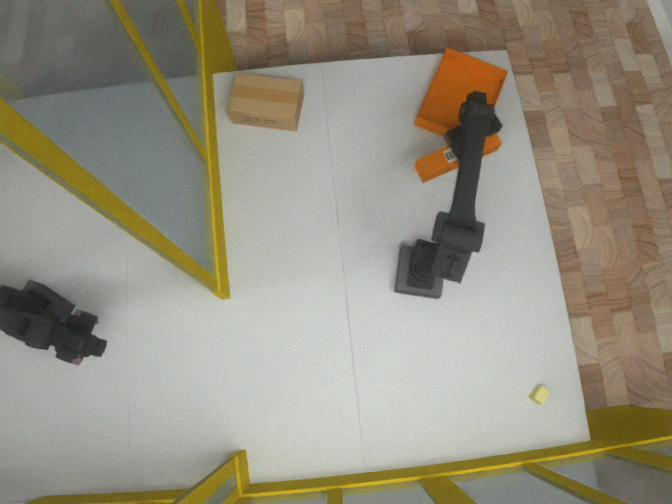

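Call:
move --arm5 '{"target":[2.425,1.285,0.94,0,-0.507,0.862,0],"speed":0.35}' --cameras '["arm5_cam_wrist","cam_arm5"]'

Scene clock: 825.90 s.
Joint torques (N m): arm1=[2.32 -6.42 7.94 0.02 0.18 0.06] | arm2=[0.32 -8.76 8.03 0.2 -0.13 -0.16] | arm3=[-0.56 -9.11 9.44 -0.2 -0.24 -0.22] | arm4=[1.14 -6.42 9.72 -0.14 0 0.07] | arm5=[-1.67 -19.9 10.25 0.13 -0.25 -0.11] | arm6=[-0.03 -6.3 8.61 -0.13 0.06 -0.15] | arm7=[-0.32 -7.18 9.03 -0.28 -0.04 0.17] | arm8=[1.67 -7.18 9.18 -0.54 -0.18 -0.11]
Heat: arm1: hottest joint3_rad 34 °C; arm2: hottest joint3_rad 37 °C; arm3: hottest joint3_rad 33 °C; arm4: hottest joint3_rad 41 °C; arm5: hottest joint3_rad 39 °C; arm6: hottest joint3_rad 36 °C; arm7: hottest joint3_rad 43 °C; arm8: hottest joint3_rad 35 °C.
move: arm5 off_target
Joint velocities: within noise
arm1, arm2, arm3, arm4, arm7, arm8: as last shown
arm5.joint_positions: joint1_rad=-1.688 joint2_rad=+2.241 joint3_rad=+2.210 joint4_rad=-1.584 joint5_rad=+0.002 joint6_rad=+0.132 gripper_m=+0.05910
arm5.joint_status: not commanded
arm5.hand: x=+2.4166 y=+1.2759 z=+0.9226 quat_wxyz=(+0.014, +0.505, -0.863, +0.013) (m; scene frame)
arm5.hand_target: x=+2.4247 y=+1.2841 z=+0.9400 quat_wxyz=(-0.001, +0.507, -0.862, +0.000) (m; scene frame)
arm5.hand_status: off_target (0.021 m and 2.2 deg from the pose sent, 0.359 m and 40.9 deg at the start)
arm6.joint_positions: joint1_rad=+0.217 joint2_rad=+1.249 joint3_rad=+1.159 joint4_rad=-1.476 joint5_rad=-0.001 joint6_rad=+0.005 gripper_m=+0.09288
arm6.joint_status: not commanded
arm6.hand: x=+1.1708 y=+0.4922 z=+1.0484 quat_wxyz=(-0.002, -0.201, -0.980, +0.000) (m; scene frame)
arm6.hand_target: x=+1.1701 y=+0.4950 z=+1.0500 quat_wxyz=(+0.000, -0.195, -0.981, +0.000) (m; scene frame)
arm6.hand_status: not commanded
pictures: arm5_cam_wrist, cam_arm5
camera_calibration:
arm5_cam_wrist: T_world_to_cam=[[0.86694, -0.498226, 0.0136208, -1.47084], [-0.405452, -0.689088, 0.600639, 1.31255], [-0.289868, -0.526241, -0.799405, 2.23355], [0, 0, 0, 1]] pos_world=[2.45474, 1.34704, 1.01718]

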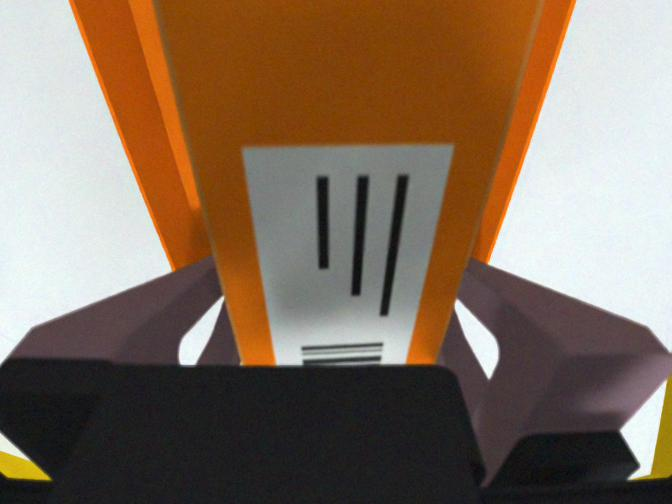

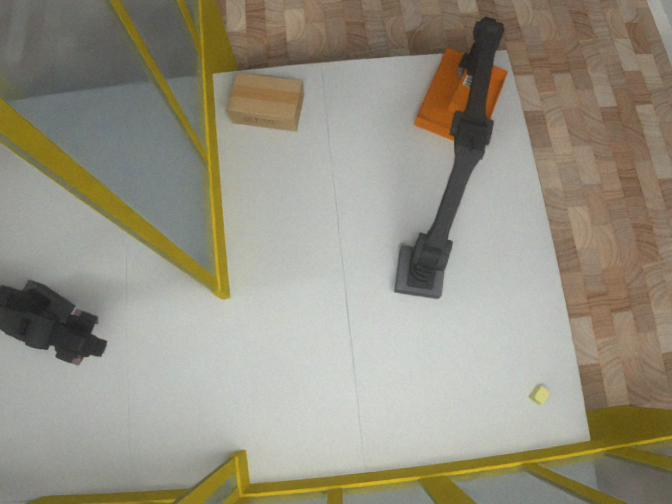

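Call:
move --arm5 '{"target":[2.352,1.165,0.96,0,-0.507,0.862,0],"speed":0.4}' --cameras '["arm5_cam_wrist"]'

Scene clock: 864.27 s.
Joint torques (N m): arm1=[2.32 -6.53 7.95 -0.14 0.17 0.08] | arm2=[0.32 -8.76 8.03 0.2 -0.13 -0.16] | arm3=[-0.73 -9.17 9.46 -0.21 -0.25 -0.21] | arm4=[1.14 -6.42 9.7 -0.14 0 0.07] | arm5=[-0.32 -14.27 7.09 0.8 -0.1 0.08] | arm6=[-0.09 -6.3 8.62 -0.14 0.06 -0.15] | arm7=[-0.26 -7.18 9.01 -0.31 -0.05 0.17] | arm8=[1.49 -7.18 9.22 -0.47 -0.2 -0.11]
Heat: arm1: hottest joint3_rad 34 °C; arm2: hottest joint3_rad 37 °C; arm3: hottest joint3_rad 33 °C; arm4: hottest joint3_rad 41 °C; arm5: hottest joint3_rad 41 °C; arm6: hottest joint3_rad 36 °C; arm7: hottest joint3_rad 43 °C; arm8: hottest joint3_rad 35 °C.
move: arm5 done
Joint velocities: within noise
arm1, arm2, arm3, arm4, arm6, arm7, arm8: as last shown
arm5.joint_positions: joint1_rad=-1.658 joint2_rad=+1.821 joint3_rad=+1.629 joint4_rad=-1.408 joint5_rad=-0.003 joint6_rad=+0.152 gripper_m=+0.05910
arm5.joint_status: not commanded
arm5.hand: x=+2.3512 y=+1.1593 z=+0.9559 quat_wxyz=(+0.009, +0.510, -0.860, +0.007) (m; scene frame)
arm5.hand_target: x=+2.3520 y=+1.1649 z=+0.9601 quat_wxyz=(+0.000, +0.507, -0.862, +0.000) (m; scene frame)
arm5.hand_status: done (0.007 m and 1.4 deg from the pose sent, 0.134 m and 2.2 deg at the start)
pictures: arm5_cam_wrist
camera_calibration:
arm5_cam_wrist: T_world_to_cam=[[0.872494, -0.488559, 0.008037, -1.49157], [-0.398837, -0.702569, 0.589343, 1.19645], [-0.282282, -0.517404, -0.807843, 2.15974], [0, 0, 0, 1]] pos_world=[2.38823, 1.22933, 1.0516]

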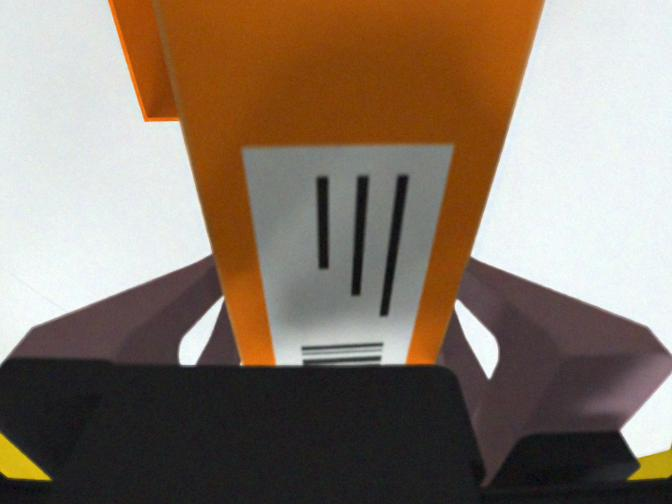

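Call:
move --arm5 '{"target":[2.424,1.318,0.88,0,-0.507,0.862,0],"speed":0.35}' --cameras '["arm5_cam_wrist","cam_arm5"]'

Call:
zoom_image --camera "cam_arm5" --region '[380, 10, 560, 180]'

Scene clock: 887.23 s.
Joint torques (N m): arm1=[1.85 -6.42 7.91 0.02 0.18 0.07] | arm2=[0.32 -8.76 8.03 0.2 -0.14 -0.16] | arm3=[-0.67 -9.11 9.47 -0.23 -0.24 -0.21] | arm4=[1.08 -6.48 9.7 -0.16 0 0.07] | arm5=[-1.67 -21.36 10.39 -0.23 -0.06 -0.16] | arm6=[-0.03 -6.3 8.61 -0.16 0.06 -0.15] | arm7=[-0.32 -7.18 9.05 -0.21 -0.02 0.17] | arm8=[1.73 -7.3 9.22 -0.44 -0.19 -0.11]
Heat: arm1: hottest joint3_rad 34 °C; arm2: hottest joint3_rad 37 °C; arm3: hottest joint3_rad 33 °C; arm4: hottest joint3_rad 41 °C; arm5: hottest joint3_rad 40 °C; arm6: hottest joint3_rad 36 °C; arm7: hottest joint3_rad 43 °C; arm8: hottest joint3_rad 36 °C.
move: arm5 off_target
Joint velocities: within noise
arm1, arm2, arm3, arm4, arm6, arm7, arm8: as last shown
arm5.joint_positions: joint1_rad=-1.673 joint2_rad=+2.369 joint3_rad=+2.284 joint4_rad=-1.529 joint5_rad=-0.003 joint6_rad=+0.150 gripper_m=+0.05910
arm5.joint_status: not commanded
arm5.hand: x=+2.4166 y=+1.3075 z=+0.8630 quat_wxyz=(+0.015, +0.504, -0.863, +0.011) (m; scene frame)
arm5.hand_target: x=+2.4237 y=+1.3171 z=+0.8802 quat_wxyz=(-0.001, +0.507, -0.862, +0.000) (m; scene frame)
arm5.hand_status: off_target (0.021 m and 2.2 deg from the pose sent, 0.190 m and 1.4 deg at the start)
pictures: arm5_cam_wrist, cam_arm5
camera_calibration:
arm5_cam_wrist: T_world_to_cam=[[0.865563, -0.500695, 0.0102129, -1.44474], [-0.405579, -0.688879, 0.600793, 1.36995], [-0.293778, -0.524166, -0.79934, 2.20918], [0, 0, 0, 1]] pos_world=[2.45515, 1.37834, 0.957583]

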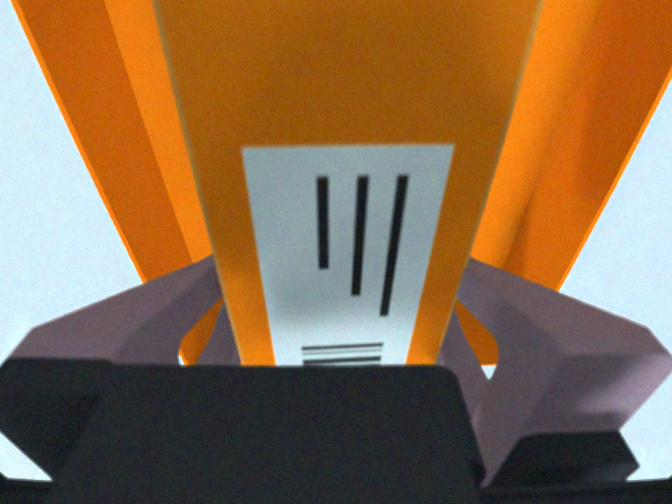

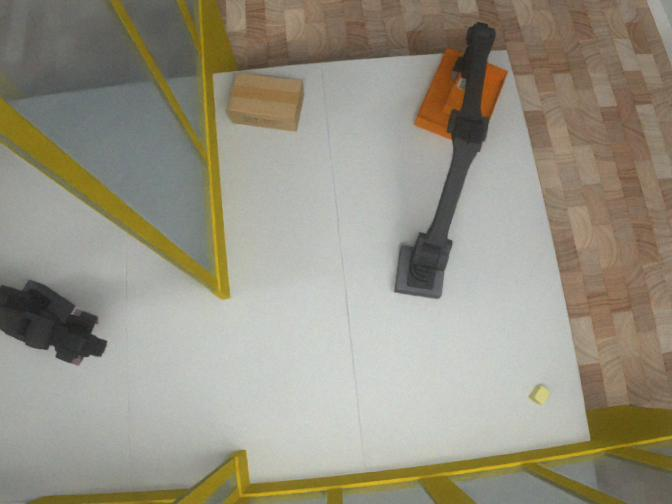

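Scaled by 2.800.

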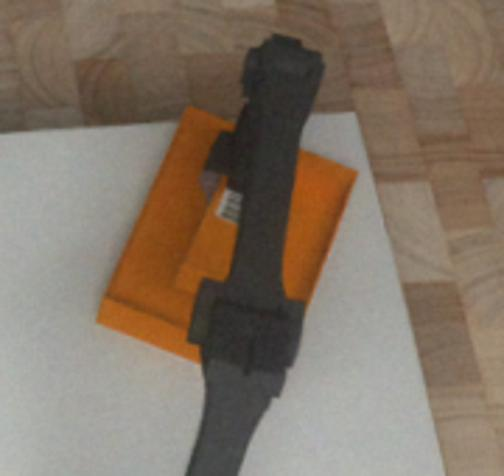

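Call:
move --arm5 '{"target":[2.414,1.300,0.772,0,-0.507,0.862,0],"speed":0.12}' --cameras '["arm5_cam_wrist"]'

Scene clock: 898.17 s.
Joint torques (N m): arm1=[2.32 -6.42 7.86 -0.01 0.16 0.08] | arm2=[0.32 -8.76 8.03 0.18 -0.14 -0.16] | arm3=[-0.67 -9.11 9.46 -0.21 -0.24 -0.22] | arm4=[1.14 -6.42 9.7 -0.16 0 0.07] | arm5=[-0.85 -21.01 6.31 0.73 -0.14 -0.07] | arm6=[-0.09 -6.24 8.59 -0.13 0.06 -0.15] | arm7=[-0.32 -7.12 9.03 -0.2 -0.03 0.19] | arm8=[1.67 -7.47 9.21 -0.55 -0.18 -0.09]
Heat: arm1: hottest joint3_rad 34 °C; arm2: hottest joint3_rad 37 °C; arm3: hottest joint3_rad 33 °C; arm4: hottest joint3_rad 41 °C; arm5: hottest joint3_rad 39 °C; arm6: hottest joint3_rad 36 °C; arm7: hottest joint3_rad 43 °C; arm8: hottest joint3_rad 36 °C.
move: arm5 done
Joint velocities: within noise
arm1.joint_positions: joint1_rad=-1.477 joint2_rad=+1.229 joint3_rad=+1.292 joint4_rad=-1.611 joint5_rad=+0.005 joint6_rad=+0.311 gripper_m=+0.09289
arm1.joint_status: not commanded
arm1.hand: x=-2.2655 y=-0.9298 z=+1.0571 quat_wxyz=(-0.012, -0.894, -0.448, +0.011) (m; scene frame)
arm1.hand_target: x=-2.2611 y=-0.9280 z=+1.0501 quat_wxyz=(+0.000, -0.893, -0.450, +0.000) (m; scene frame)
arm1.hand_status: not commanded
arm2, arm4, arm6, arm8: as last shown
arm3.joint_positions: joint1_rad=-1.233 joint2_rad=+1.233 joint3_rad=+1.319 joint4_rad=-1.648 joint5_rad=+0.000 joint6_rad=+0.123 gripper_m=+0.09297
arm3.joint_status: not commanded
arm3.hand: x=+0.5265 y=-0.2834 z=+1.0513 quat_wxyz=(-0.007, +0.554, -0.832, -0.004) (m; scene frame)
arm3.hand_target: x=+0.5260 y=-0.2840 z=+1.0501 quat_wxyz=(+0.000, +0.561, -0.828, +0.000) (m; scene frame)
arm3.hand_status: not commanded
arm5.joint_positions: joint1_rad=-1.673 joint2_rad=+2.371 joint3_rad=+2.046 joint4_rad=-1.263 joint5_rad=-0.001 joint6_rad=+0.150 gripper_m=+0.05910
arm5.joint_status: not commanded
arm5.hand: x=+2.4130 y=+1.2968 z=+0.7726 quat_wxyz=(+0.004, +0.505, -0.863, +0.004) (m; scene frame)
arm5.hand_target: x=+2.4140 y=+1.2999 z=+0.7720 quat_wxyz=(+0.000, +0.507, -0.862, +0.000) (m; scene frame)
arm5.hand_status: done (0.003 m and 0.7 deg from the pose sent, 0.091 m and 2.2 deg at the start)
arm7.joint_positions: joint1_rad=+2.187 joint2_rad=+1.229 joint3_rad=+1.206 joint4_rad=-1.525 joint5_rad=+0.000 joint6_rad=+0.162 gripper_m=+0.09294
arm7.joint_status: not commanded
arm7.hand: x=-0.4151 y=+0.9604 z=+1.0556 quat_wxyz=(-0.008, +0.639, -0.769, -0.009) (m; scene frame)
arm7.hand_target: x=-0.4150 y=+0.9550 z=+1.0502 quat_wxyz=(+0.000, +0.636, -0.772, +0.000) (m; scene frame)
arm7.hand_status: not commanded
pictures: arm5_cam_wrist
camera_calibration:
arm5_cam_wrist: T_world_to_cam=[[0.865703, -0.500494, 0.00794038, -1.44487], [-0.411738, -0.702982, 0.579904, 1.4647], [-0.284657, -0.505294, -0.814646, 2.09566], [0, 0, 0, 1]] pos_world=[2.45044, 1.36543, 0.869308]

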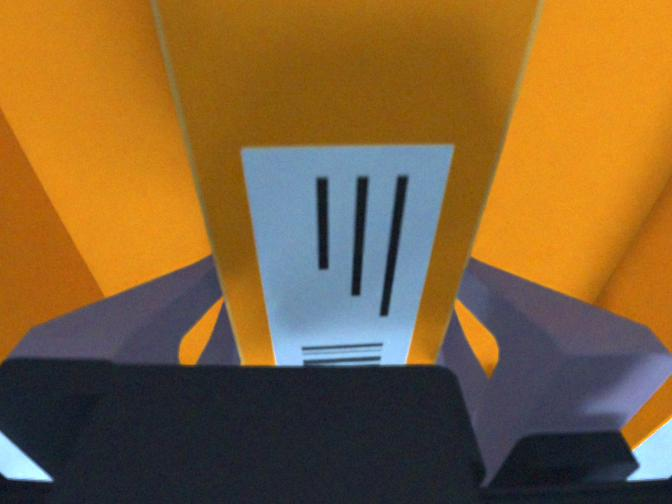

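Call:
move --arm5 '{"joints":{"gripper_m":0.093}}' --cameras '[]'

Call:
move --arm5 '{"target":[2.414,1.300,0.92,0,-0.507,0.862,0],"speed":0.25}' --cameras '["arm5_cam_wrist"]'

Call:
move --arm5 '{"target":[2.29,0.96,1.05,0,-0.507,0.862,0],"speed":0.4}' --cameras '["cam_arm5","cam_arm1","cam_arm3","cam_arm7"]'

Scene clock: 905.80 s.
Joint torques (N m): arm1=[2.49 -6.42 7.94 -0.06 0.18 0.07] | arm2=[0.32 -8.76 8.02 0.18 -0.13 -0.16] | arm3=[-0.73 -9.05 9.42 -0.23 -0.24 -0.21] | arm4=[1.14 -6.48 9.72 -0.16 0 0.07] | arm5=[-0.91 -20.78 6.43 0.66 -0.14 -0.11] | arm6=[-0.09 -6.18 8.61 -0.16 0.06 -0.15] | arm7=[-0.26 -7.24 8.98 -0.27 -0.02 0.18] | arm8=[1.61 -7.36 9.2 -0.51 -0.19 -0.11]
Heat: arm1: hottest joint3_rad 34 °C; arm2: hottest joint3_rad 37 °C; arm3: hottest joint3_rad 33 °C; arm4: hottest joint3_rad 41 °C; arm5: hottest joint3_rad 40 °C; arm6: hottest joint3_rad 36 °C; arm7: hottest joint3_rad 43 °C; arm8: hottest joint3_rad 36 °C.
move: arm5 done
Joint velocities: within noise
arm1, arm2, arm3, arm4, arm6, arm7, arm8: as last shown
arm5.joint_positions: joint1_rad=-1.673 joint2_rad=+2.371 joint3_rad=+2.046 joint4_rad=-1.263 joint5_rad=-0.001 joint6_rad=+0.150 gripper_m=+0.09282
arm5.joint_status: all done
arm5.hand: x=+2.4130 y=+1.2968 z=+0.7726 quat_wxyz=(+0.004, +0.505, -0.863, +0.004) (m; scene frame)
arm5.hand_target: x=+2.4140 y=+1.2999 z=+0.7720 quat_wxyz=(+0.000, +0.507, -0.862, +0.000) (m; scene frame)
arm5.hand_status: not commanded
pictures: none
No camera images: "cameras" was empty.

Scene clock: 907.37 s.
Joint torques (N m): arm1=[2.14 -6.48 7.99 -0.02 0.18 0.05] | arm2=[0.32 -8.76 8.02 0.2 -0.13 -0.16] | arm3=[-0.73 -9.11 9.46 -0.21 -0.24 -0.21] | arm4=[1.08 -6.42 9.72 -0.16 0 0.07] | arm5=[-1.26 -20.07 10.21 -0.1 -0.14 -0.09] | arm6=[-0.09 -6.24 8.62 -0.14 0.06 -0.15] | arm7=[-0.38 -7.24 9.02 -0.21 -0.03 0.19] | arm8=[1.49 -7.36 9.17 -0.5 -0.19 -0.11]
Heat: arm1: hottest joint3_rad 34 °C; arm2: hottest joint3_rad 37 °C; arm3: hottest joint3_rad 33 °C; arm4: hottest joint3_rad 41 °C; arm5: hottest joint3_rad 40 °C; arm6: hottest joint3_rad 36 °C; arm7: hottest joint3_rad 43 °C; arm8: hottest joint3_rad 36 °C.
move: arm5 off_target
Joint velocities: within noise
arm1, arm2, arm3, arm4, arm6, arm7, arm8: as last shown
arm5.joint_positions: joint1_rad=-1.673 joint2_rad=+2.278 joint3_rad=+2.230 joint4_rad=-1.563 joint5_rad=-0.001 joint6_rad=+0.150 gripper_m=+0.09289
arm5.joint_status: not commanded
arm5.hand: x=+2.4099 y=+1.2893 z=+0.9054 quat_wxyz=(+0.013, +0.504, -0.863, +0.011) (m; scene frame)
arm5.hand_target: x=+2.4137 y=+1.2992 z=+0.9201 quat_wxyz=(+0.000, +0.507, -0.862, +0.000) (m; scene frame)
arm5.hand_status: off_target (0.018 m and 1.9 deg from the pose sent, 0.147 m and 0.7 deg at the start; pose on its path clipped on 6 of 47 steps)
pictures: arm5_cam_wrist
camera_calibration:
arm5_cam_wrist: T_world_to_cam=[[0.865757, -0.500335, 0.0114064, -1.45057], [-0.407204, -0.690992, 0.597257, 1.33915], [-0.290947, -0.521724, -0.801969, 2.2241], [0, 0, 0, 1]] pos_world=[2.44825, 1.35993, 1.00039]

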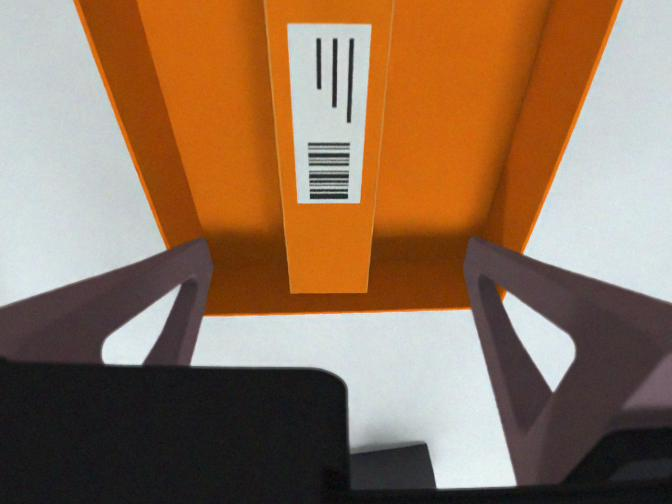

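Scene clock: 909.27 s.
Joint torques (N m): arm1=[2.02 -6.59 8.01 -0.1 0.15 0.08] | arm2=[0.32 -8.76 8.03 0.18 -0.14 -0.16] | arm3=[-0.73 -9.05 9.47 -0.21 -0.24 -0.21] | arm4=[1.08 -6.48 9.72 -0.14 0 0.07] | arm5=[-1.73 -6.3 7.08 0.02 -0.13 -0.16] | arm6=[-0.03 -6.3 8.61 -0.16 0.06 -0.15] | arm7=[-0.38 -7.3 9.02 -0.23 -0.04 0.19] | arm8=[1.55 -7.36 9.25 -0.47 -0.19 -0.11]
Heat: arm1: hottest joint3_rad 34 °C; arm2: hottest joint3_rad 37 °C; arm3: hottest joint3_rad 33 °C; arm4: hottest joint3_rad 41 °C; arm5: hottest joint3_rad 40 °C; arm6: hottest joint3_rad 36 °C; arm7: hottest joint3_rad 43 °C; arm8: hottest joint3_rad 36 °C.
move: arm5 done
Joint velocities: within noise
arm1, arm3, arm6, arm7: as last shown
arm2.joint_positions: joint1_rad=-1.423 joint2_rad=+1.219 joint3_rad=+1.200 joint4_rad=-1.531 joint5_rad=+0.004 joint6_rad=+0.015 gripper_m=+0.09290
arm2.joint_status: not commanded
arm2.hand: x=-0.6850 y=-0.3257 z=+1.0539 quat_wxyz=(-0.010, +0.498, -0.867, -0.004) (m; scene frame)
arm2.hand_target: x=-0.6870 y=-0.3270 z=+1.0500 quat_wxyz=(+0.000, +0.503, -0.864, +0.000) (m; scene frame)
arm2.hand_status: not commanded
arm4.joint_positions: joint1_rad=+1.836 joint2_rad=+1.244 joint3_rad=+1.332 joint4_rad=-1.642 joint5_rad=+0.011 joint6_rad=-0.002 gripper_m=+0.09288
arm4.joint_status: not commanded
arm4.hand: x=+1.3647 y=-0.4856 z=+1.0549 quat_wxyz=(-0.001, +0.985, -0.175, -0.012) (m; scene frame)
arm4.hand_target: x=+1.3661 y=-0.4899 z=+1.0501 quat_wxyz=(+0.000, +0.985, -0.171, +0.000) (m; scene frame)
arm4.hand_status: not commanded
arm5.joint_positions: joint1_rad=-1.680 joint2_rad=+1.234 joint3_rad=+1.211 joint4_rad=-1.548 joint5_rad=-0.001 joint6_rad=+0.140 gripper_m=+0.09289
arm5.joint_status: not commanded
arm5.hand: x=+2.2881 y=+0.9617 z=+1.0484 quat_wxyz=(-0.003, +0.506, -0.863, -0.002) (m; scene frame)
arm5.hand_target: x=+2.2899 y=+0.9601 z=+1.0501 quat_wxyz=(+0.000, +0.507, -0.862, +0.000) (m; scene frame)
arm5.hand_status: done (0.003 m and 0.4 deg from the pose sent, 0.379 m and 1.9 deg at the start)
arm8.joint_positions: joint1_rad=+0.424 joint2_rad=+1.226 joint3_rad=+1.311 joint4_rad=-1.635 joint5_rad=+0.003 joint6_rad=+0.003 gripper_m=+0.09289
arm8.joint_status: not commanded
arm8.hand: x=-1.7243 y=+0.3178 z=+1.0542 quat_wxyz=(-0.006, -0.770, -0.639, +0.009) (m; scene frame)
arm8.hand_target: x=-1.7240 y=+0.3200 z=+1.0501 quat_wxyz=(+0.000, -0.768, -0.641, +0.000) (m; scene frame)
arm8.hand_status: not commanded
pictures: cam_arm1, cam_arm3, cam_arm5, cam_arm7

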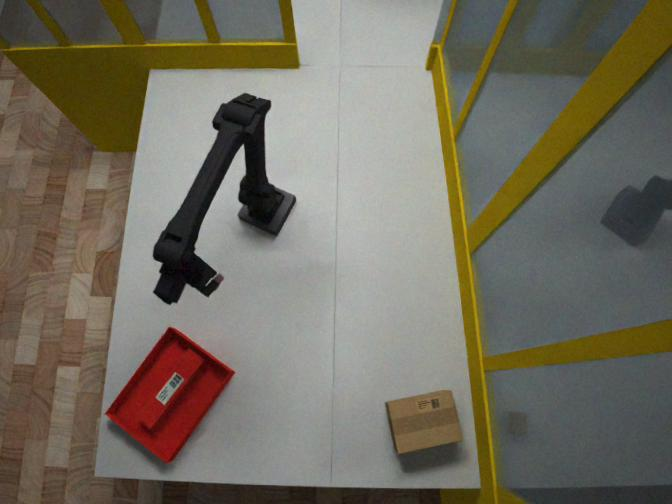

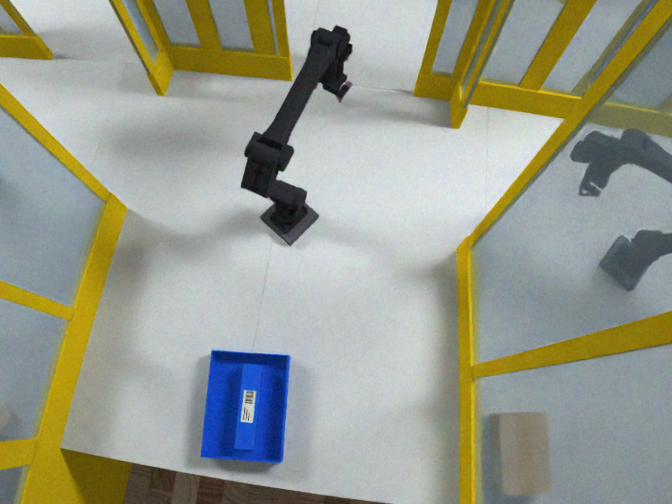

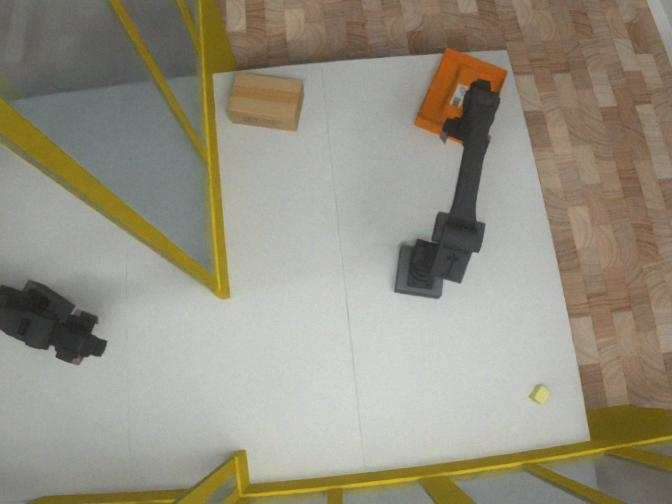

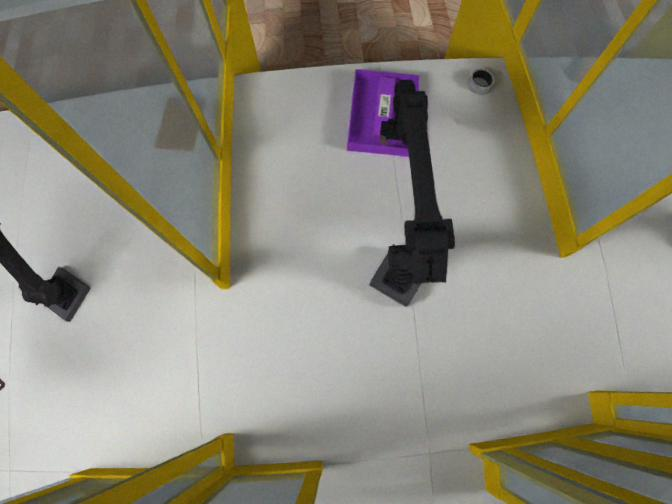

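Call:
finished_scene --scene 1

The scene is finished: the task was done.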